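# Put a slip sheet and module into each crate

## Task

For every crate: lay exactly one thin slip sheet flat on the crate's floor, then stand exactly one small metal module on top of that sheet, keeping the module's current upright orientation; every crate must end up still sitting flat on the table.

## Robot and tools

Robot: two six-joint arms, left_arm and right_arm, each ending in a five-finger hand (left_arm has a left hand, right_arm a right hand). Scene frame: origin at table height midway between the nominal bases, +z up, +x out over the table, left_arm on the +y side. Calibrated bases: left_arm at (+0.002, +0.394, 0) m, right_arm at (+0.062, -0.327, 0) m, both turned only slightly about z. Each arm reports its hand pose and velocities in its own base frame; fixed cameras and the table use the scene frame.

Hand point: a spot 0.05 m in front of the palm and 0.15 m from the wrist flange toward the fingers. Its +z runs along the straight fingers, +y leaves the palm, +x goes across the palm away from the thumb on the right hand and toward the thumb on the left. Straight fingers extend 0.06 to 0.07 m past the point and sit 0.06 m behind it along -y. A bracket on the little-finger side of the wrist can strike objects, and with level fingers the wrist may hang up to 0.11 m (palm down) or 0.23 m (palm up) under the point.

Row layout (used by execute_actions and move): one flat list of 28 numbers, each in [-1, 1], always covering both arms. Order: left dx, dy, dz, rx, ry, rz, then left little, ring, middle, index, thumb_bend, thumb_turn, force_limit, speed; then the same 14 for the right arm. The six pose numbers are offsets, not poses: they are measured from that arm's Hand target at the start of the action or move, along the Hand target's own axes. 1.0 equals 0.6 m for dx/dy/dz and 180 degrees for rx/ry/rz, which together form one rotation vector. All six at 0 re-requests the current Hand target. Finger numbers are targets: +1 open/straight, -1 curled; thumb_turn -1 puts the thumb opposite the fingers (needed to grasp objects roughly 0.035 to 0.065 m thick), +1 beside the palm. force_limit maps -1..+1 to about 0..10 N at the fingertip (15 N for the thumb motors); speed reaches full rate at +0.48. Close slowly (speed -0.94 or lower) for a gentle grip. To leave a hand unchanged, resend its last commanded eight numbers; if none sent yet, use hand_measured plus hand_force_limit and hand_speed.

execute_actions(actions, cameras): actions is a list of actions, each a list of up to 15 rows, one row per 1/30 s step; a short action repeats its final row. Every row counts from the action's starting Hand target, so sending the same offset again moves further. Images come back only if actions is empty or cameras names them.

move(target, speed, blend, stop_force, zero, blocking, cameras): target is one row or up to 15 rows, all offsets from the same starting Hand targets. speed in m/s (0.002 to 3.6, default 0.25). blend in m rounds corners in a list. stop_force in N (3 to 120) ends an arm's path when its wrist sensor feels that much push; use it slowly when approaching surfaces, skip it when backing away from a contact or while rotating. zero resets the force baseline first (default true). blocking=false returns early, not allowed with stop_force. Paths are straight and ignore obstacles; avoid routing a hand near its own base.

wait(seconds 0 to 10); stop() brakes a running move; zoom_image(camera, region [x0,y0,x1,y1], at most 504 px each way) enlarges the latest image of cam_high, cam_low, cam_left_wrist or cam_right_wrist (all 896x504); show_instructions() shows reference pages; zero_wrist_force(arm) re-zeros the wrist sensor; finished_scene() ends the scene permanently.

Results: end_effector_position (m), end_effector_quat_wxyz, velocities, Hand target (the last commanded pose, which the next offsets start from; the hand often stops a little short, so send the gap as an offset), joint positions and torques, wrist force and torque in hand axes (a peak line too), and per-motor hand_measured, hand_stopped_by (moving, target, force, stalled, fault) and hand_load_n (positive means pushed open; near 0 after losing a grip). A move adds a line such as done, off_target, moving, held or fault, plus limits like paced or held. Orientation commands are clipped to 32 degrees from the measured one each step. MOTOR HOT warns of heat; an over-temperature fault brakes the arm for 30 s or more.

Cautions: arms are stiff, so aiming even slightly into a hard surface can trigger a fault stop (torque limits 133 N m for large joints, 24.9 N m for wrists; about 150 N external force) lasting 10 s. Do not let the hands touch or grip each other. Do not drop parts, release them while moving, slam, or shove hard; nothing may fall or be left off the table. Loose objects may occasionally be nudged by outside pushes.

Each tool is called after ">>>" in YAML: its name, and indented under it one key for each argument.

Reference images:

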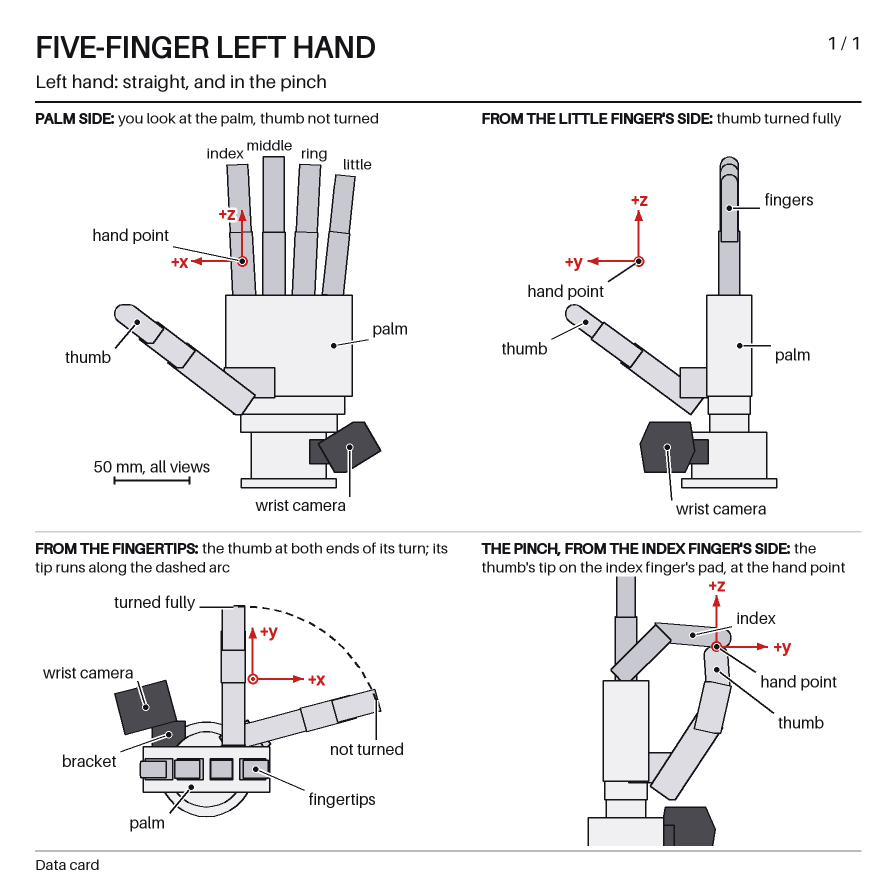

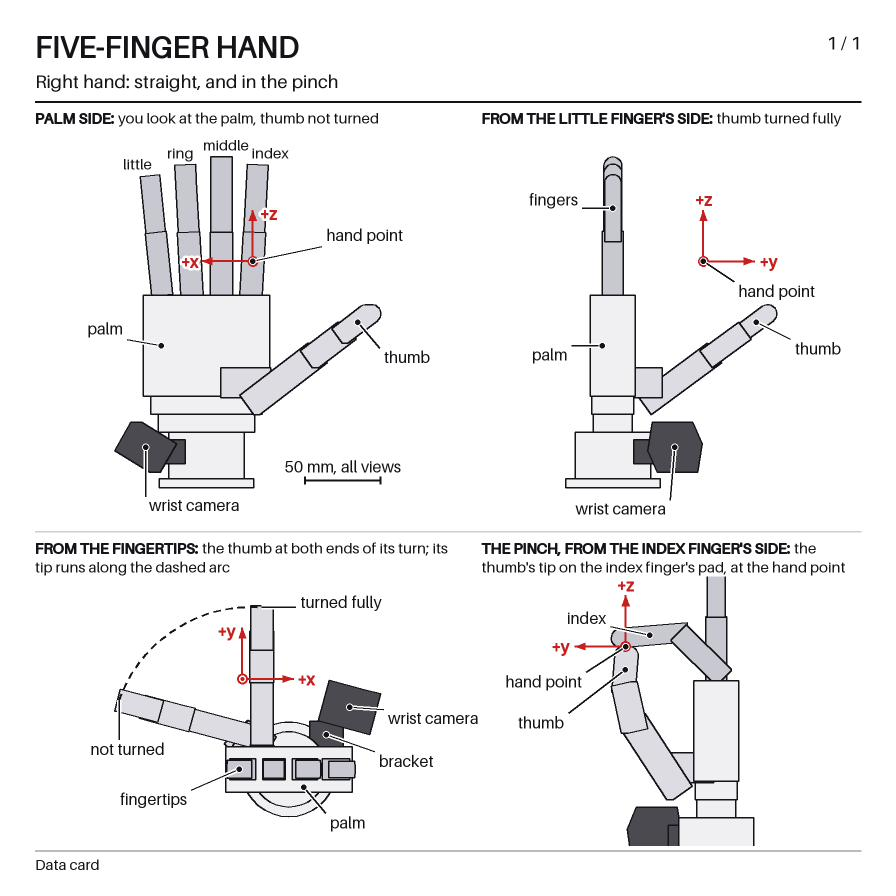

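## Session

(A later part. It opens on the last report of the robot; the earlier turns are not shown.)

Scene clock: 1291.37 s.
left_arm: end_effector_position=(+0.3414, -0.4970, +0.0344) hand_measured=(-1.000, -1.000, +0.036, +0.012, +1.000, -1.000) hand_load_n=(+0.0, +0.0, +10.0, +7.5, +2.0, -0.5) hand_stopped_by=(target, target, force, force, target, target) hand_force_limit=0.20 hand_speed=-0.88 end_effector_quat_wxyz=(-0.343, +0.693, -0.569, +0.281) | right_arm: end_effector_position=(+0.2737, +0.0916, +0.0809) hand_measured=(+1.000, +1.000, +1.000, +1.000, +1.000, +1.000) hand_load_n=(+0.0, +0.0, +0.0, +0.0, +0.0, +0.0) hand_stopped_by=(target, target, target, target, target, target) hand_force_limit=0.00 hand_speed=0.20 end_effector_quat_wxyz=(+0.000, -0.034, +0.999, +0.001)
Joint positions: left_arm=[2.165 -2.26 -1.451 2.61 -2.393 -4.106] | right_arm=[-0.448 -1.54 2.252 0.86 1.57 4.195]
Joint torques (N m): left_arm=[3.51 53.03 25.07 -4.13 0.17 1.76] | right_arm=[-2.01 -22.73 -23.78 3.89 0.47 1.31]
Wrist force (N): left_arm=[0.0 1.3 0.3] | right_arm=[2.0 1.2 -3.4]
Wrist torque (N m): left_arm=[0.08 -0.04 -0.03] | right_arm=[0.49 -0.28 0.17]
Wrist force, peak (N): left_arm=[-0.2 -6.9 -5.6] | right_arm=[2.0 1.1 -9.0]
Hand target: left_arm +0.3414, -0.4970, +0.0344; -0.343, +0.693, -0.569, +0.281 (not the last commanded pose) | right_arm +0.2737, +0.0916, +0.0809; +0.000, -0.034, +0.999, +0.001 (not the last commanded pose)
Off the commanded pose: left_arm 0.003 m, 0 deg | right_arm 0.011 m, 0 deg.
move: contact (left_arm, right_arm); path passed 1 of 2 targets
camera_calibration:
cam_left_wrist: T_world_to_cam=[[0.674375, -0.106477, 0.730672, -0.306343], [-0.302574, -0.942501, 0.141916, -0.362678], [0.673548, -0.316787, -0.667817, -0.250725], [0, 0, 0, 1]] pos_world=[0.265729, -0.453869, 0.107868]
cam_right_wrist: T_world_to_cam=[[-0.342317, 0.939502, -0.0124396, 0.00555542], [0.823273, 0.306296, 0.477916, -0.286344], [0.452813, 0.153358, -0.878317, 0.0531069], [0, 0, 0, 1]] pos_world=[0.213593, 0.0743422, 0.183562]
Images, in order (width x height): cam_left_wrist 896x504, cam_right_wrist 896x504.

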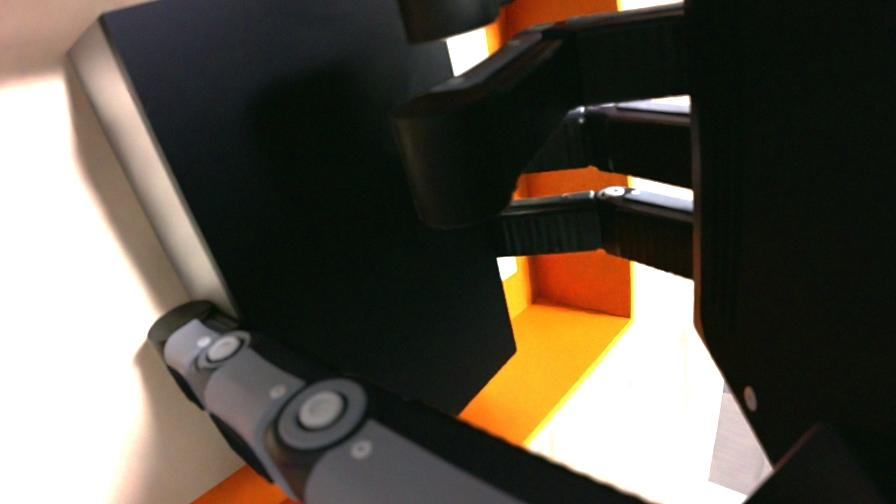

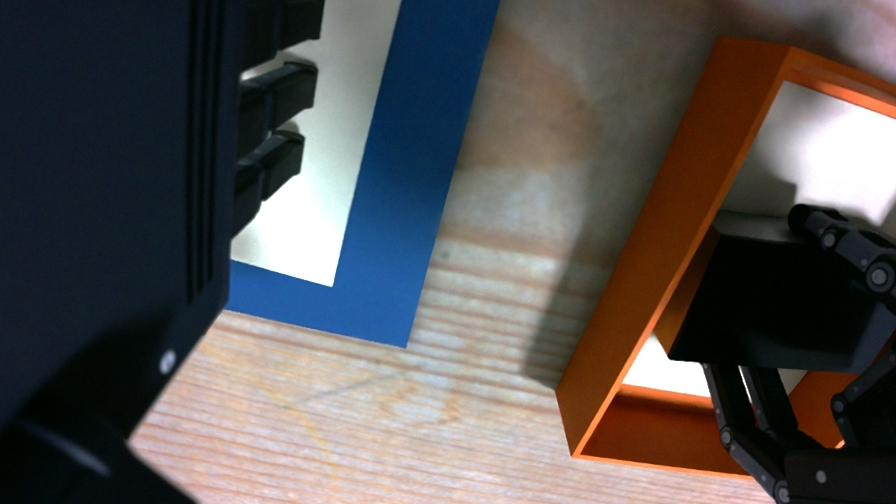

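>>> move:
  target:
    - [0,0,0,0,0,0,-1,-1,0.4,0.4,1,-1,0.2,-0.6,0,-0.162,0.0017,0,0,0,1,1,1,1,1,1,0,0.2]
    - [0,0.0091,-0.0119,0,0,0,-1,-1,0.4,0.4,1,-1,0.2,-0.6,0,-0.162,-0.03,0,0,0,1,1,1,1,1,1,0,0.2]
    - [0,-0.1499,-0.1331,0,0,0,-1,-1,0.4,0.4,1,-1,0.2,-0.6,0,-0.268,-0.02,0,0,0,1,1,1,1,1,1,0,0.2]
  speed: [0.08, 0.08, 0.15]
  cameras: ["cam_left_wrist","cam_right_wrist","cam_high"]

Scene clock: 1304.93 s.
left_arm: end_effector_position=(+0.3326, -0.4987, +0.1543) hand_measured=(-1.000, -1.000, +0.400, +0.400, +1.000, -1.000) hand_load_n=(+0.0, +0.0, +0.0, -0.5, +0.0, +0.0) hand_stopped_by=(target, target, target, target, target, target) hand_force_limit=0.20 hand_speed=-0.60 end_effector_quat_wxyz=(-0.343, +0.693, -0.569, +0.281) | right_arm: end_effector_position=(+0.2847, -0.0688, +0.0926) hand_measured=(+1.000, +1.000, +1.000, +1.000, +1.000, +1.000) hand_load_n=(+0.0, +0.0, +0.0, +0.0, +0.0, +0.0) hand_stopped_by=(target, target, target, target, target, target) hand_force_limit=0.00 hand_speed=0.20 end_effector_quat_wxyz=(+0.000, -0.034, +0.999, +0.001)
Joint positions: left_arm=[2.149 -2.136 -1.326 2.346 -2.401 -4.128] | right_arm=[-0.949 -1.457 2.122 0.907 1.57 3.695]
Joint torques (N m): left_arm=[-9.5 49.54 26.38 -4.03 -2.51 -2.14] | right_arm=[-10.84 -10.72 -24.97 0.5 -1.29 -3.08]
Wrist force (N): left_arm=[0.1 0.1 -0.5] | right_arm=[1.8 1.5 -0.2]
Wrist torque (N m): left_arm=[0.04 -0.06 0.11] | right_arm=[0.32 -0.23 0.18]
Wrist force, peak (N): left_arm=[-0.2 1.7 0.5] | right_arm=[2.1 6.3 -12.9]
Hand target: left_arm +0.3326, -0.4988, +0.1544; -0.343, +0.693, -0.569, +0.281 | right_arm +0.2847, -0.0689, +0.0926; +0.000, -0.034, +0.999, +0.001
Off the commanded pose: left_arm 0.000 m, 0 deg | right_arm 0.000 m, 0 deg.
move: done
camera_calibration:
cam_left_wrist: T_world_to_cam=[[0.674375, -0.106477, 0.730672, -0.388124], [-0.302574, -0.942501, 0.141916, -0.383944], [0.673548, -0.316787, -0.667817, -0.165332], [0, 0, 0, 1]] pos_world=[0.256929, -0.455569, 0.227668]
cam_right_wrist: T_world_to_cam=[[-0.342317, 0.939502, -0.0124396, 0.160198], [0.823273, 0.306296, 0.477916, -0.251992], [0.452813, 0.153358, -0.878317, 0.0830434], [0, 0, 0, 1]] pos_world=[0.224693, -0.0860578, 0.195362]
Images, in order (width x height): cam_high 896x504, cam_left_wrist 896x504, cam_right_wrist 896x504.

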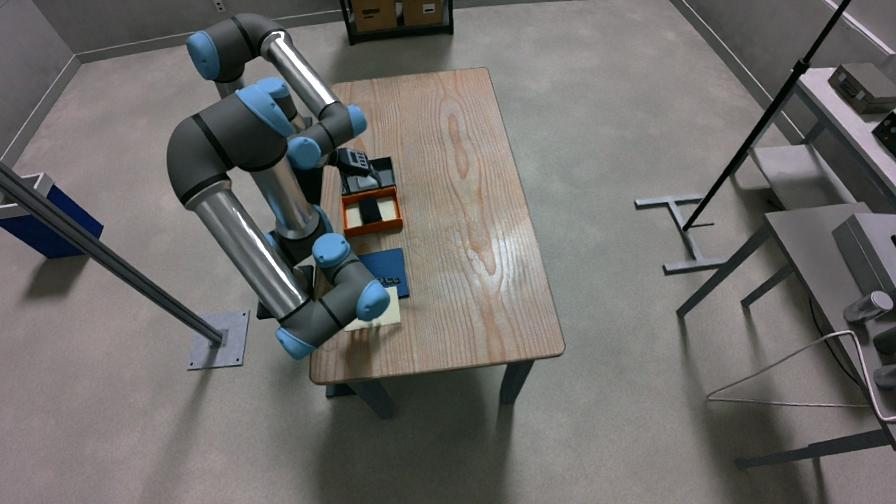

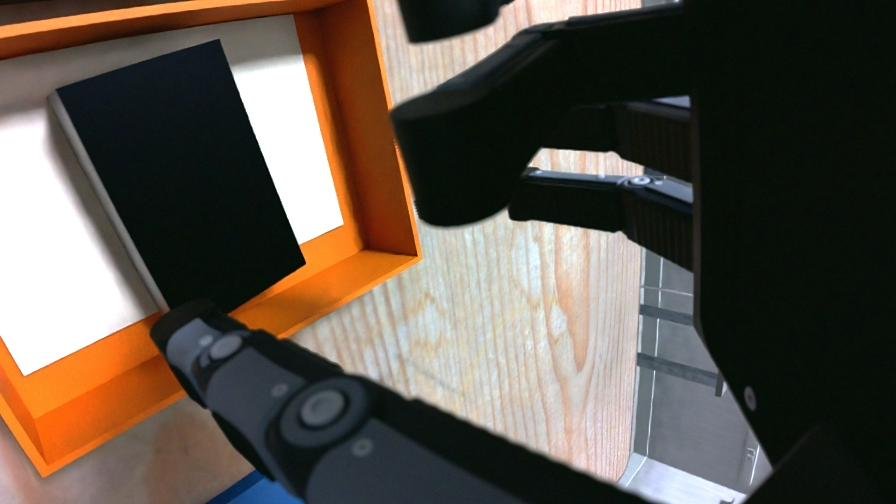

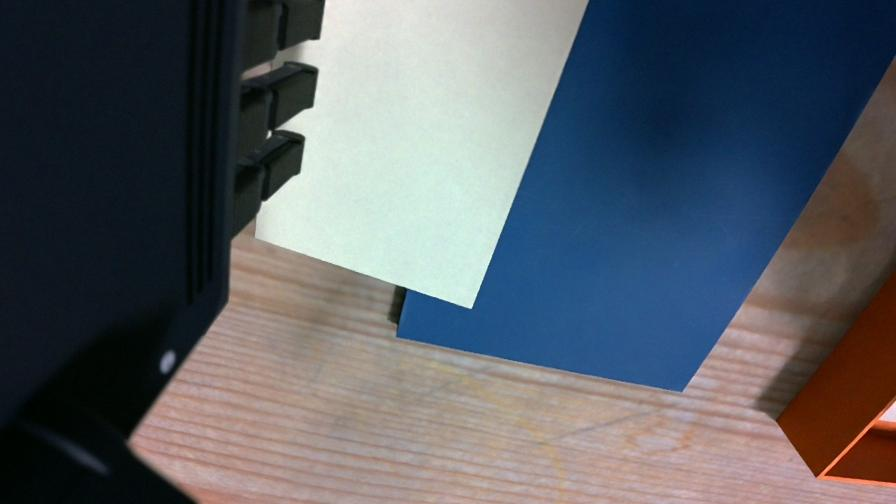

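>>> move:
  target:
    - [0,0.159,0.1212,0,0,0,-1,-1,0.4,0.4,1,-1,0.2,-0.6,0,0,0.021,0,0,0,1,1,1,1,1,1,0,0.2]
    - [0,0.1499,0.1331,0,0,0,-1,-1,0.4,0.4,1,-1,0.2,-0.6,0,0,0.05,0,0,0,1,1,1,1,1,1,0,0.2]
  speed: [0.12, 0.03]
  stop_force: 4
  cameras: ["cam_left_wrist"]

Scene clock: 1345.07 s.
left_arm: end_effector_position=(+0.3414, -0.4970, +0.0344) hand_measured=(-1.000, -1.000, +0.400, +0.400, +1.000, -1.000) hand_load_n=(+0.0, +0.0, +0.0, +0.0, +0.0, +0.0) hand_stopped_by=(target, target, target, target, target, target) hand_force_limit=0.20 hand_speed=-0.60 end_effector_quat_wxyz=(-0.343, +0.693, -0.569, +0.281) | right_arm: end_effector_position=(+0.2847, -0.0688, +0.0733) hand_measured=(+1.000, +1.000, +1.000, +1.000, +1.000, +1.000) hand_load_n=(+0.0, +0.0, +0.0, +0.0, -0.5, +0.0) hand_stopped_by=(target, target, target, target, target, target) hand_force_limit=0.00 hand_speed=0.20 end_effector_quat_wxyz=(+0.000, -0.034, +0.999, +0.001)
Joint positions: left_arm=[2.165 -2.26 -1.451 2.61 -2.393 -4.106] | right_arm=[-0.949 -1.422 2.145 0.849 1.57 3.695]
Joint torques (N m): left_arm=[8.08 40.27 24.27 0.93 0.41 2.37] | right_arm=[-2.24 -27.37 -23.9 3.78 -0.34 -1.92]
Wrist force (N): left_arm=[0.0 0.1 -0.5] | right_arm=[1.7 1.3 -4.1]
Wrist torque (N m): left_arm=[0.04 -0.04 -0.01] | right_arm=[0.57 -0.17 0.18]
Wrist force, peak (N): left_arm=[0.2 -0.7 -0.9] | right_arm=[1.6 1.3 -11.4]
Hand target: left_arm +0.3414, -0.4970, +0.0344; -0.343, +0.693, -0.569, +0.281 | right_arm +0.2847, -0.0688, +0.0733; +0.000, -0.034, +0.999, +0.001 (not the last commanded pose)
Off the commanded pose: left_arm 0.000 m, 0 deg | right_arm 0.011 m, 0 deg.
move: contact (right_arm)
camera_calibration:
cam_left_wrist: T_world_to_cam=[[0.674424, -0.106501, 0.730623, -0.306295], [-0.302565, -0.942506, 0.141906, -0.362712], [0.673503, -0.316765, -0.667872, -0.250629], [0, 0, 0, 1]] pos_world=[0.265629, -0.453869, 0.107868]
Images, in order (width x height): cam_left_wrist 896x504.

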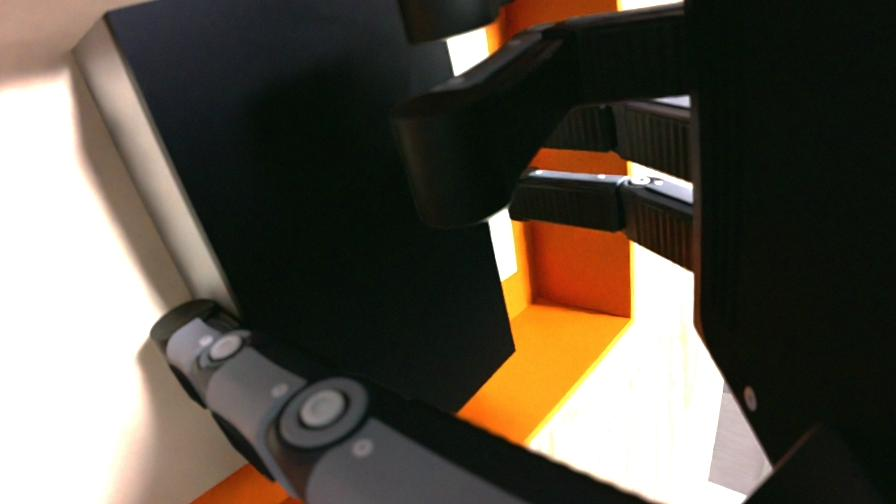

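>>> move:
  target:
    - [0,0,0,0,0,0,-1,-1,-0.3,-0.3,1,-1,0.2,-0.88,0,-0.1,0.003,0,0,0,1,1,1,1,1,1,0,0.2]
    - [0,-0.0106,-0.0081,0,0,0,-1,-1,-0.3,-0.3,1,-1,0.2,-0.88,0,-0.09,-0.03,0,0,0,1,1,1,1,1,1,0,0.2]
    - [-0.01,-0.0088,-0.0103,0,0.0243,0.0185,-1,-1,-0.3,-0.3,1,-1,0.2,-0.88,0,-0.06,-0.03,0,0,0,1,1,1,1,1,1,0,0.2]
    - [-0.01,0.0016,-0.0025,0,0.0243,0.0185,-1,-1,-0.3,-0.3,1,-1,0.2,-0.88,0,-0.06,-0.03,0,0,0,1,1,1,1,1,1,0,0.2]
  speed: [0.08, 0.06, 0.06, 0.04]
  cameras: ["cam_left_wrist","cam_right_wrist"]

Scene clock: 1356.97 s.
left_arm: end_effector_position=(+0.3385, -0.4914, +0.0348) hand_measured=(-1.000, -1.000, +0.036, +0.012, +1.000, -1.000) hand_load_n=(+0.0, +0.0, +10.5, +7.0, +2.0, +0.5) hand_stopped_by=(target, target, force, force, target, target) hand_force_limit=0.20 hand_speed=-0.88 end_effector_quat_wxyz=(-0.329, +0.665, -0.601, +0.297) | right_arm: end_effector_position=(+0.2872, -0.1048, +0.0912) hand_measured=(+1.000, +1.000, +1.000, +1.000, +1.000, +1.000) hand_load_n=(+0.0, +0.0, +0.0, +0.0, +0.0, +0.0) hand_stopped_by=(target, target, target, target, target, target) hand_force_limit=0.00 hand_speed=0.20 end_effector_quat_wxyz=(+0.000, -0.034, +0.999, +0.001)
Joint positions: left_arm=[2.186 -2.195 -1.539 2.736 -2.335 -3.962] | right_arm=[-1.015 -1.406 2.067 0.912 1.57 3.628]
Joint torques (N m): left_arm=[8.27 27.95 8.83 1.34 0.43 2.3] | right_arm=[10.49 -29.91 -2.08 0.55 0.43 3.02]
Wrist force (N): left_arm=[-0.2 1.5 0.2] | right_arm=[1.8 1.5 0.1]
Wrist torque (N m): left_arm=[0.11 -0.01 -0.05] | right_arm=[0.26 -0.27 0.06]
Wrist force, peak (N): left_arm=[0.0 1.7 0.4] | right_arm=[1.7 3.3 -5.2]
Hand target: left_arm +0.3385, -0.4914, +0.0346; -0.329, +0.665, -0.601, +0.297 | right_arm +0.2872, -0.1048, +0.0912; +0.000, -0.034, +0.999, +0.001
Off the commanded pose: left_arm 0.000 m, 0 deg | right_arm 0.000 m, 0 deg.
move: done
camera_calibration:
cam_left_wrist: T_world_to_cam=[[0.661092, -0.170516, 0.730672, -0.330948], [-0.391454, -0.909175, 0.142005, -0.311853], [0.640094, -0.379903, -0.667797, -0.266444], [0, 0, 0, 1]] pos_world=[0.26726, -0.441184, 0.108168]
cam_right_wrist: T_world_to_cam=[[-0.342317, 0.939502, -0.0124396, 0.194824], [0.823273, 0.306296, 0.477916, -0.242272], [0.452813, 0.153358, -0.878317, 0.0862479], [0, 0, 0, 1]] pos_world=[0.227093, -0.122058, 0.193962]
Images, in order (width x height): cam_left_wrist 896x504, cam_right_wrist 896x504.

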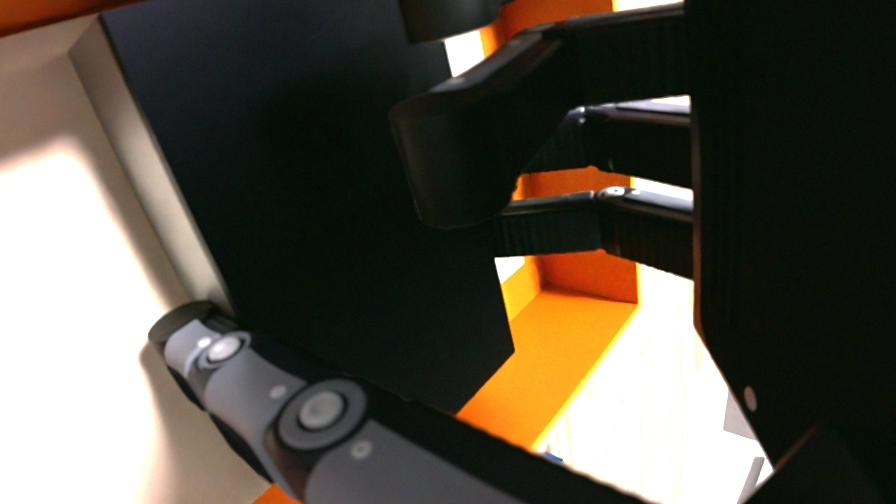

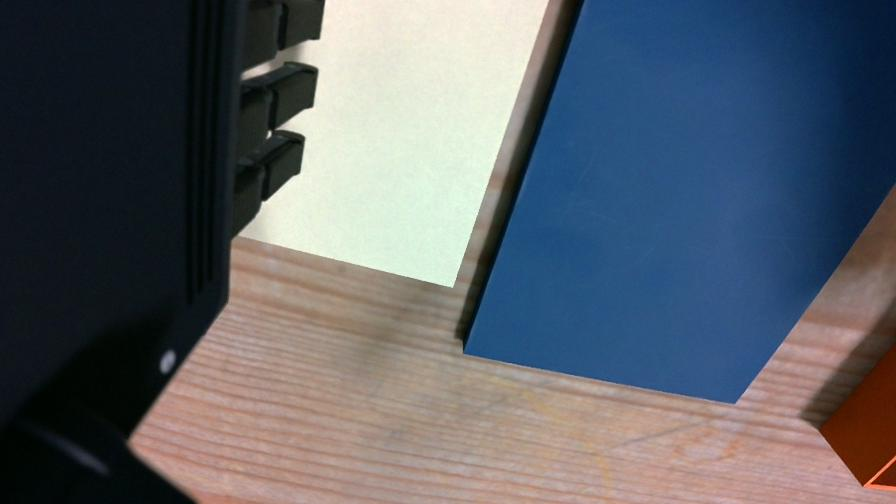

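>>> move:
  target:
    - [0,0,0,0,0,0,-1,-1,0.4,0.4,1,-1,0.2,-0.6,-0.0048,0.1018,0.0023,0,0,0,1,1,1,1,1,1,0,0.2]
    - [0,0.0091,-0.0119,0,0,0,-1,-1,0.4,0.4,1,-1,0.2,-0.6,-0.0048,0.1018,0.0203,0,0,0,1,1,1,1,1,1,0,0.2]
    - [0,-0.1499,-0.1331,0,0,0,-1,-1,0.4,0.4,1,-1,0.2,-0.6,-0.0048,0.1018,0.0253,0,0,0,1,1,1,1,1,1,0,0.2]
  speed: [0.15, 0.08, 0.15]
  cameras: ["cam_left_wrist"]

>>> move:
  target: [0,0,0,0,0,0,-1,-1,0.4,0.4,1,-1,0.2,-0.6,0,0,0.03,0,0,0,1,1,1,1,1,1,0,0.2]
  speed: 0.03
  stop_force: 4

Scene clock: 1376.40 s.
left_arm: end_effector_position=(+0.3296, -0.4923, +0.1544) hand_measured=(-1.000, -1.000, +0.400, +0.400, +1.000, -1.000) hand_load_n=(+0.0, +0.5, +0.0, +0.0, +0.0, +0.5) hand_stopped_by=(target, target, target, target, target, target) hand_force_limit=0.20 hand_speed=-0.60 end_effector_quat_wxyz=(-0.329, +0.665, -0.601, +0.297) | right_arm: end_effector_position=(+0.2858, -0.0436, +0.0762) hand_measured=(+1.000, +1.000, +1.000, +1.000, +1.000, +1.000) hand_load_n=(+0.0, +0.0, +0.0, +0.0, +0.0, +0.0) hand_stopped_by=(target, target, target, target, target, target) hand_force_limit=0.00 hand_speed=0.20 end_effector_quat_wxyz=(+0.000, -0.034, +0.999, +0.001)
Joint positions: left_arm=[2.17 -2.066 -1.412 2.467 -2.344 -3.981] | right_arm=[-0.884 -1.45 2.169 0.854 1.57 3.759]
Joint torques (N m): left_arm=[-8.52 47.34 26.43 -3.71 -2.36 -2.21] | right_arm=[10.32 -9.67 -1.88 0.53 0.26 3.02]
Wrist force (N): left_arm=[-0.2 -0.4 -0.5] | right_arm=[1.9 1.8 0.4]
Wrist torque (N m): left_arm=[-0.03 -0.02 0.10] | right_arm=[0.32 -0.28 0.05]
Wrist force, peak (N): left_arm=[0.0 1.8 0.8] | right_arm=[1.9 2.3 0.3]
Hand target: left_arm +0.3296, -0.4924, +0.1545; -0.329, +0.665, -0.601, +0.297 | right_arm +0.2858, -0.0436, +0.0762; +0.000, -0.034, +0.999, +0.001
Off the commanded pose: left_arm 0.000 m, 0 deg | right_arm 0.000 m, 0 deg.
move: done
camera_calibration:
cam_left_wrist: T_world_to_cam=[[0.661086, -0.170531, 0.730674, -0.412702], [-0.391465, -0.909172, 0.141992, -0.333237], [0.640094, -0.379903, -0.667797, -0.181192], [0, 0, 0, 1]] pos_world=[0.25836, -0.442184, 0.227868]
Images, in order (width x height): cam_left_wrist 896x504.

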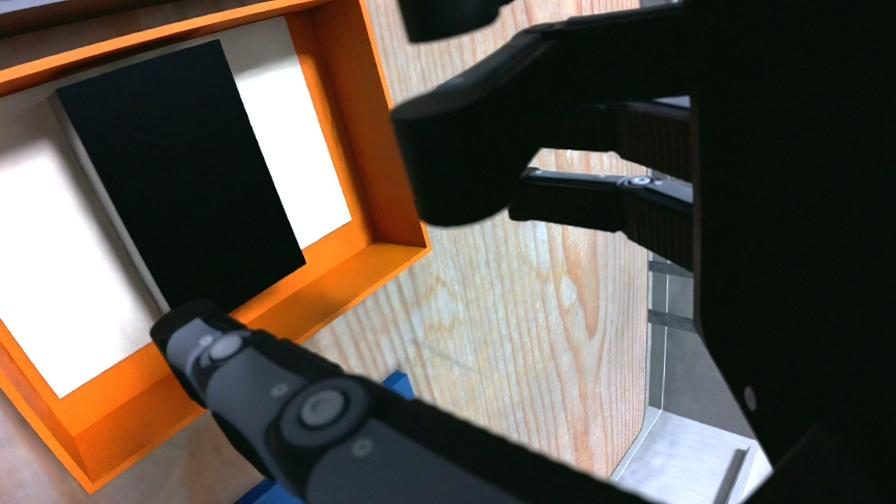

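Scene clock: 1377.77 s.
left_arm: end_effector_position=(+0.3296, -0.4924, +0.1545) hand_measured=(-1.000, -1.000, +0.400, +0.400, +1.000, -1.000) hand_load_n=(+0.0, +0.5, +0.0, +0.0, +0.0, +0.0) hand_stopped_by=(target, target, target, target, target, target) hand_force_limit=0.20 hand_speed=-0.60 end_effector_quat_wxyz=(-0.329, +0.665, -0.601, +0.297) | right_arm: end_effector_position=(+0.2858, -0.0436, +0.0709) hand_measured=(+1.000, +1.000, +1.000, +1.000, +1.000, +1.000) hand_load_n=(+0.0, +0.0, +0.0, +0.0, -0.5, +0.0) hand_stopped_by=(target, target, target, target, target, target) hand_force_limit=0.00 hand_speed=0.20 end_effector_quat_wxyz=(+0.000, -0.034, +0.999, +0.001)
Joint positions: left_arm=[2.17 -2.066 -1.412 2.466 -2.344 -3.981] | right_arm=[-0.884 -1.44 2.175 0.837 1.57 3.759]
Joint torques (N m): left_arm=[-8.18 47.54 26.41 -3.8 -2.32 -2.27] | right_arm=[7.47 -26.82 -23.1 3.86 0.02 2.17]
Wrist force (N): left_arm=[-0.1 0.0 -0.3] | right_arm=[1.4 1.3 -4.5]
Wrist torque (N m): left_arm=[0.01 -0.02 0.10] | right_arm=[0.62 -0.15 0.02]
Wrist force, peak (N): left_arm=[-0.1 -0.1 -0.7] | right_arm=[1.5 1.5 -12.0]
Hand target: left_arm +0.3296, -0.4924, +0.1545; -0.329, +0.665, -0.601, +0.297 | right_arm +0.2858, -0.0436, +0.0709; +0.000, -0.034, +0.999, +0.001 (not the last commanded pose)
Off the commanded pose: left_arm 0.000 m, 0 deg | right_arm 0.013 m, 0 deg.
move: contact (right_arm)

>>> move:
  target: [-0.2402,0.0042,0.0068,0,-0.0243,-0.0185,-1,-1,0.4,0.4,1,-1,0.2,-0.6,0,-0.2383,0.0015,0,0,0,1,1,1,1,1,1,0,0.2]
  speed: 0.1
  cameras: ["cam_left_wrist","cam_right_wrist","cam_high"]

>>> zoom_image:
  camera: "cam_high"
  region: [290, 280, 470, 420]

Scene clock: 1415.17 s.
left_arm: end_effector_position=(+0.3168, -0.3489, +0.1501) hand_measured=(-1.000, -1.000, +0.400, +0.400, +1.000, -1.000) hand_load_n=(+0.0, +0.0, +0.0, +0.0, +0.0, +0.0) hand_stopped_by=(target, target, target, target, target, target) hand_force_limit=0.20 hand_speed=-0.60 end_effector_quat_wxyz=(-0.343, +0.693, -0.569, +0.281) | right_arm: end_effector_position=(+0.2956, -0.1861, +0.0697) hand_measured=(+1.000, +1.000, +1.000, +1.000, +1.000, +1.000) hand_load_n=(+0.0, +0.0, -8.0, +0.0, +0.0, +0.0) hand_stopped_by=(target, target, target, target, target, target) hand_force_limit=0.00 hand_speed=0.20 end_effector_quat_wxyz=(+0.000, -0.034, +0.999, +0.001)
Joint positions: left_arm=[2.336 -1.776 -1.818 2.637 -2.305 -3.901] | right_arm=[-1.118 -1.247 1.924 0.896 1.571 3.526]
Joint torques (N m): left_arm=[9.38 34.02 9.73 1.25 0.72 2.63] | right_arm=[-12.57 -13.18 -24.16 0.94 -0.43 -2.91]
Wrist force (N): left_arm=[0.0 0.0 -0.4] | right_arm=[2.2 8.3 -17.1]
Wrist torque (N m): left_arm=[0.02 -0.03 -0.02] | right_arm=[0.99 0.12 0.38]
Wrist force, peak (N): left_arm=[0.3 0.3 -1.0] | right_arm=[2.2 8.3 -17.1]
Hand target: left_arm +0.3168, -0.3488, +0.1501; -0.343, +0.693, -0.569, +0.281 | right_arm +0.2956, -0.1862, +0.0697; +0.000, -0.034, +0.999, +0.001
Off the commanded pose: left_arm 0.000 m, 0 deg | right_arm 0.000 m, 0 deg.
move: done
camera_calibration:
cam_left_wrist: T_world_to_cam=[[0.674404, -0.106564, 0.730633, -0.358548], [-0.30261, -0.942499, 0.141856, -0.246934], [0.673504, -0.316765, -0.667872, -0.109943], [0, 0, 0, 1]] pos_world=[0.241129, -0.305769, 0.223568]
cam_right_wrist: T_world_to_cam=[[-0.342318, 0.939502, -0.0124403, 0.273848], [0.823273, 0.306297, 0.477916, -0.214092], [0.452813, 0.153358, -0.878317, 0.0759831], [0, 0, 0, 1]] pos_world=[0.235593, -0.203358, 0.172462]
Images, in order (width x height): cam_high 896x504, cam_left_wrist 896x504, cam_right_wrist 896x504.

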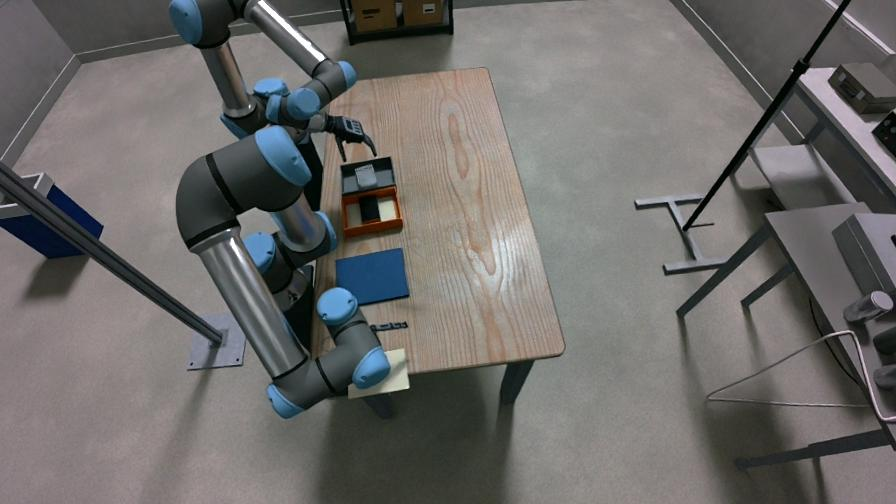

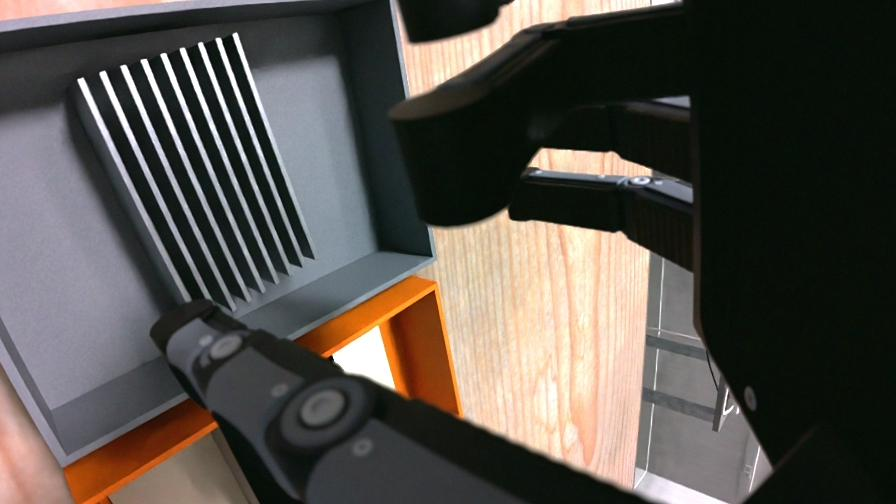

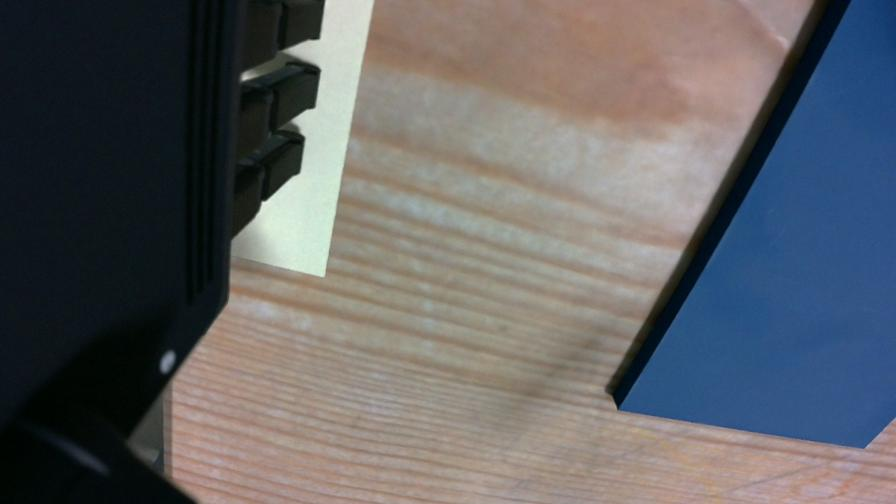

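Scaled by 2.800 from the camera's 896x504 image, which has a finer 1280x720 frame.

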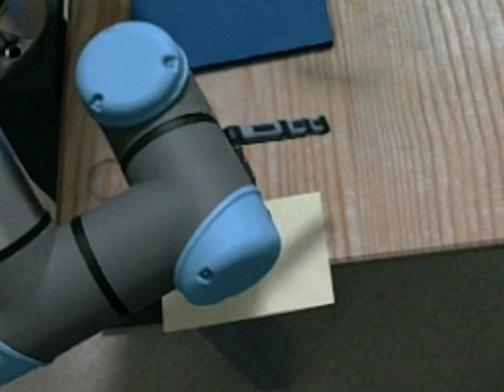

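>>> move:
  target:
    - [0.0002,0.1193,0.0922,0,0.0044,0.0034,-1,-1,0.4,0.4,1,-1,0.2,-0.6,0,0,-0.15,0,0,0,1,1,1,1,1,1,0,0.2]
    - [0.0002,0.1547,0.12,0,0.0044,0.0034,-1,-1,0.4,0.4,1,-1,0.2,-0.6,0.0143,-0.3562,-0.15,0,0,0,-1,-1,0,0,1,-1,-0.3,0.2]
    - [0.0002,0.1456,0.1319,0,0.0044,0.0034,-1,-1,0.4,0.4,1,-1,0.2,-0.6,0.0143,-0.3562,0.1165,0,0,0,-1,-1,0,0,1,-1,-0.3,0.2]
    - [0.0002,0.1456,0.1319,0,0.0044,0.0034,-1,-1,0.4,0.4,1,-1,0.2,-0.6,0.0143,-0.2153,0.1165,0,0,0,-1,-1,0,0,1,-1,-0.3,0.2]
  speed: [0.2,0.25,0.25,0.15]
  cameras: ["cam_left_wrist","cam_right_wrist"]

Scene clock: 1462.47 s.
left_arm: end_effector_position=(+0.3266, -0.3469, +0.0326) hand_measured=(-1.000, -1.000, +0.400, +0.400, +1.000, -1.000) hand_load_n=(+0.0, +0.0, +0.0, +0.0, +0.0, +0.0) hand_stopped_by=(target, target, target, target, target, target) hand_force_limit=0.20 hand_speed=-0.60 end_effector_quat_wxyz=(-0.341, +0.688, -0.575, +0.284) | right_arm: end_effector_position=(+0.2959, -0.3157, -0.0004) hand_measured=(-1.000, -1.000, +0.000, +0.000, +1.000, -1.000) hand_load_n=(+0.0, +0.0, +0.0, +0.0, +0.0, +0.0) hand_stopped_by=(target, target, target, target, target, target) hand_force_limit=-0.30 hand_speed=0.20 end_effector_quat_wxyz=(+0.000, -0.034, +0.999, +0.001)
Joint positions: left_arm=[2.365 -1.932 -1.961 2.969 -2.278 -3.851] | right_arm=[-1.243 -0.945 1.662 0.856 1.571 3.401]
Joint torques (N m): left_arm=[8.22 16.78 22.38 1.46 0.68 2.48] | right_arm=[10.53 -48.35 -2.5 0.54 -1.31 2.93]
Wrist force (N): left_arm=[0.0 0.0 -0.2] | right_arm=[1.5 1.4 0.3]
Wrist torque (N m): left_arm=[-0.01 -0.04 0.00] | right_arm=[0.30 -0.21 0.06]
Wrist force, peak (N): left_arm=[0.1 -0.7 -0.8] | right_arm=[1.9 8.5 -17.5]
Hand target: left_arm +0.3266, -0.3469, +0.0326; -0.341, +0.688, -0.575, +0.284 | right_arm +0.2959, -0.3156, -0.0004; +0.000, -0.034, +0.999, +0.001
Off the commanded pose: left_arm 0.000 m, 0 deg | right_arm 0.000 m, 0 deg.
move: done
camera_calibration:
cam_left_wrist: T_world_to_cam=[[0.672421, -0.118365, 0.730643, -0.282519], [-0.318973, -0.937104, 0.141744, -0.218228], [0.667911, -0.328368, -0.667884, -0.196568], [0, 0, 0, 1]] pos_world=[0.251653, -0.302489, 0.106068]
cam_right_wrist: T_world_to_cam=[[-0.342349, 0.939492, -0.0123121, 0.394794], [0.823307, 0.306274, 0.477871, -0.141022], [0.452727, 0.153462, -0.878343, 0.0341679], [0, 0, 0, 1]] pos_world=[0.235793, -0.332958, 0.102262]
Images, in order (width x height): cam_left_wrist 896x504, cam_right_wrist 896x504.

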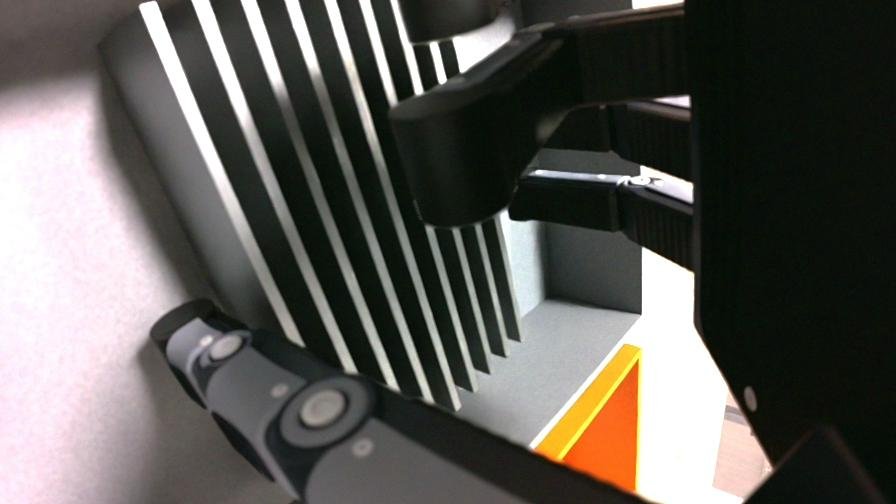

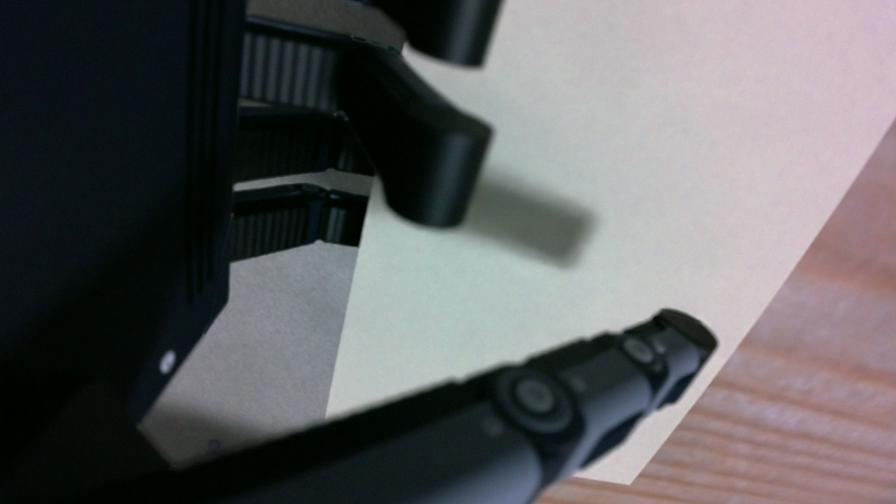

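>>> move:
  target:
    - [0,0,0,0,0,0,-1,-1,-0.3,-0.3,1,-1,0.2,-0.88,0,0,0,0,0,0,-1,-1,0,0,0.1,-1,-0.3,-0.5]
    - [0,-0.0398,-0.0303,0,0,0,-1,-1,-0.3,-0.3,1,-1,0.2,-0.88,0,0,0,0,0,0,-1,-1,-0.5,-0.5,0.1,-1,-0.4,-0.88]
    - [0,-0.2518,-0.1919,0,0,0,-1,-1,-0.3,-0.3,1,-1,0.2,-0.88,0,0,-0.25,0,0,0,-1,-1,-0.5,-0.5,0.1,-1,-0.4,-0.88]
  speed: [0.05,0.06,0.15]
  cameras: ["all"]

Scene clock: 1475.83 s.
left_arm: end_effector_position=(+0.3267, -0.3470, +0.2225) hand_measured=(-1.000, -1.000, +0.036, +0.012, +1.000, -1.000) hand_load_n=(+0.0, +0.0, +9.5, +8.0, +2.0, -0.5) hand_stopped_by=(target, target, force, force, target, target) hand_force_limit=0.20 hand_speed=-0.88 end_effector_quat_wxyz=(-0.341, +0.688, -0.575, +0.284) | right_arm: end_effector_position=(+0.2960, -0.3158, +0.1495) hand_measured=(-1.000, -1.000, -0.220, -0.232, +0.100, -1.000) hand_load_n=(+0.0, +0.0, +4.0, +4.0, +2.5, -0.5) hand_stopped_by=(target, target, force, force, target, target) hand_force_limit=-0.40 hand_speed=-0.88 end_effector_quat_wxyz=(+0.000, -0.034, +0.999, +0.001)
Joint positions: left_arm=[2.365 -1.708 -1.695 2.479 -2.278 -3.851] | right_arm=[-1.243 -1.13 1.516 1.187 1.571 3.401]
Joint torques (N m): left_arm=[-5.42 33.89 27.76 -3.56 -2.45 -2.11] | right_arm=[-9.61 -44.41 -26.87 4.17 1.73 -3.01]
Wrist force (N): left_arm=[-0.1 1.9 0.8] | right_arm=[1.4 1.2 0.6]
Wrist torque (N m): left_arm=[0.10 0.00 0.06] | right_arm=[0.26 -0.24 0.10]
Wrist force, peak (N): left_arm=[-0.1 2.6 1.3] | right_arm=[1.9 1.3 -0.3]
Hand target: left_arm +0.3267, -0.3470, +0.2226; -0.341, +0.688, -0.575, +0.284 | right_arm +0.2960, -0.3158, +0.1496; +0.000, -0.034, +0.999, +0.001
Off the commanded pose: left_arm 0.000 m, 0 deg | right_arm 0.000 m, 0 deg.
move: done
camera_calibration:
cam_left_wrist: T_world_to_cam=[[0.672413, -0.118361, 0.730651, -0.421335], [-0.319036, -0.937074, 0.141806, -0.245106], [0.667889, -0.328457, -0.667862, -0.0698319], [0, 0, 0, 1]] pos_world=[0.251753, -0.302489, 0.295968]
cam_right_wrist: T_world_to_cam=[[-0.342318, 0.939502, -0.0124403, 0.396796], [0.823273, 0.306297, 0.477916, -0.212702], [0.452813, 0.153358, -0.878317, 0.16574], [0, 0, 0, 1]] pos_world=[0.235893, -0.333058, 0.252162]

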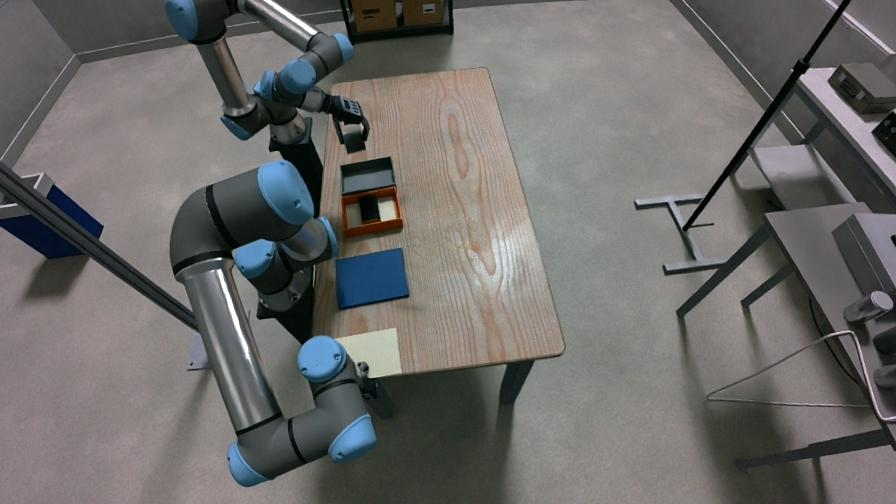

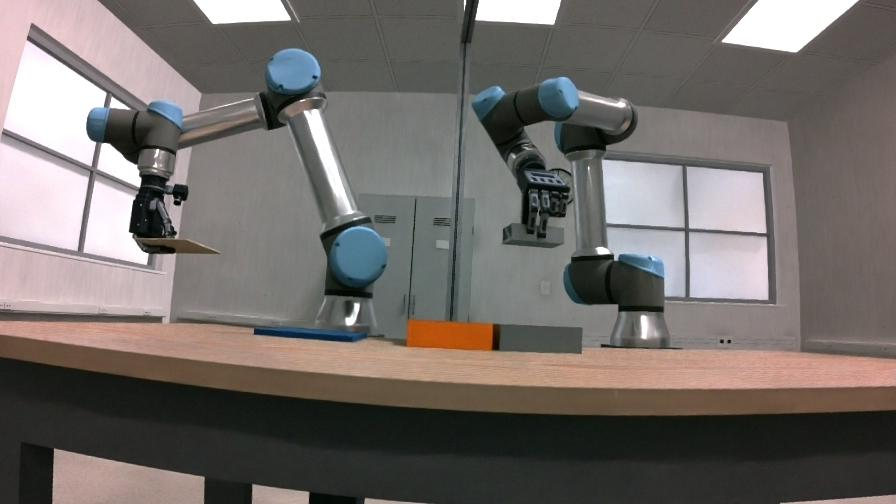

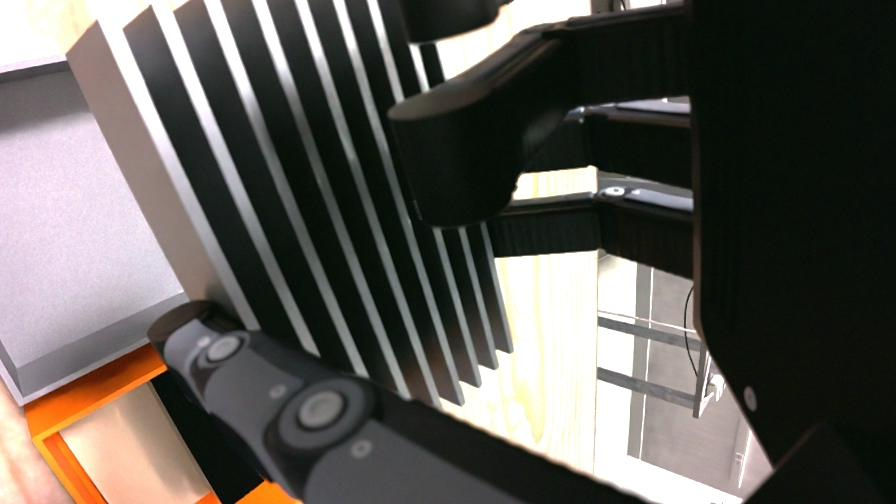

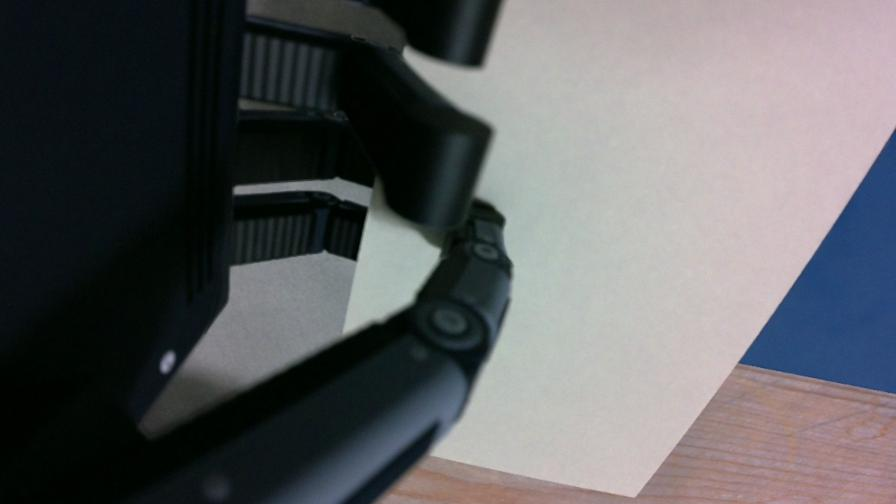

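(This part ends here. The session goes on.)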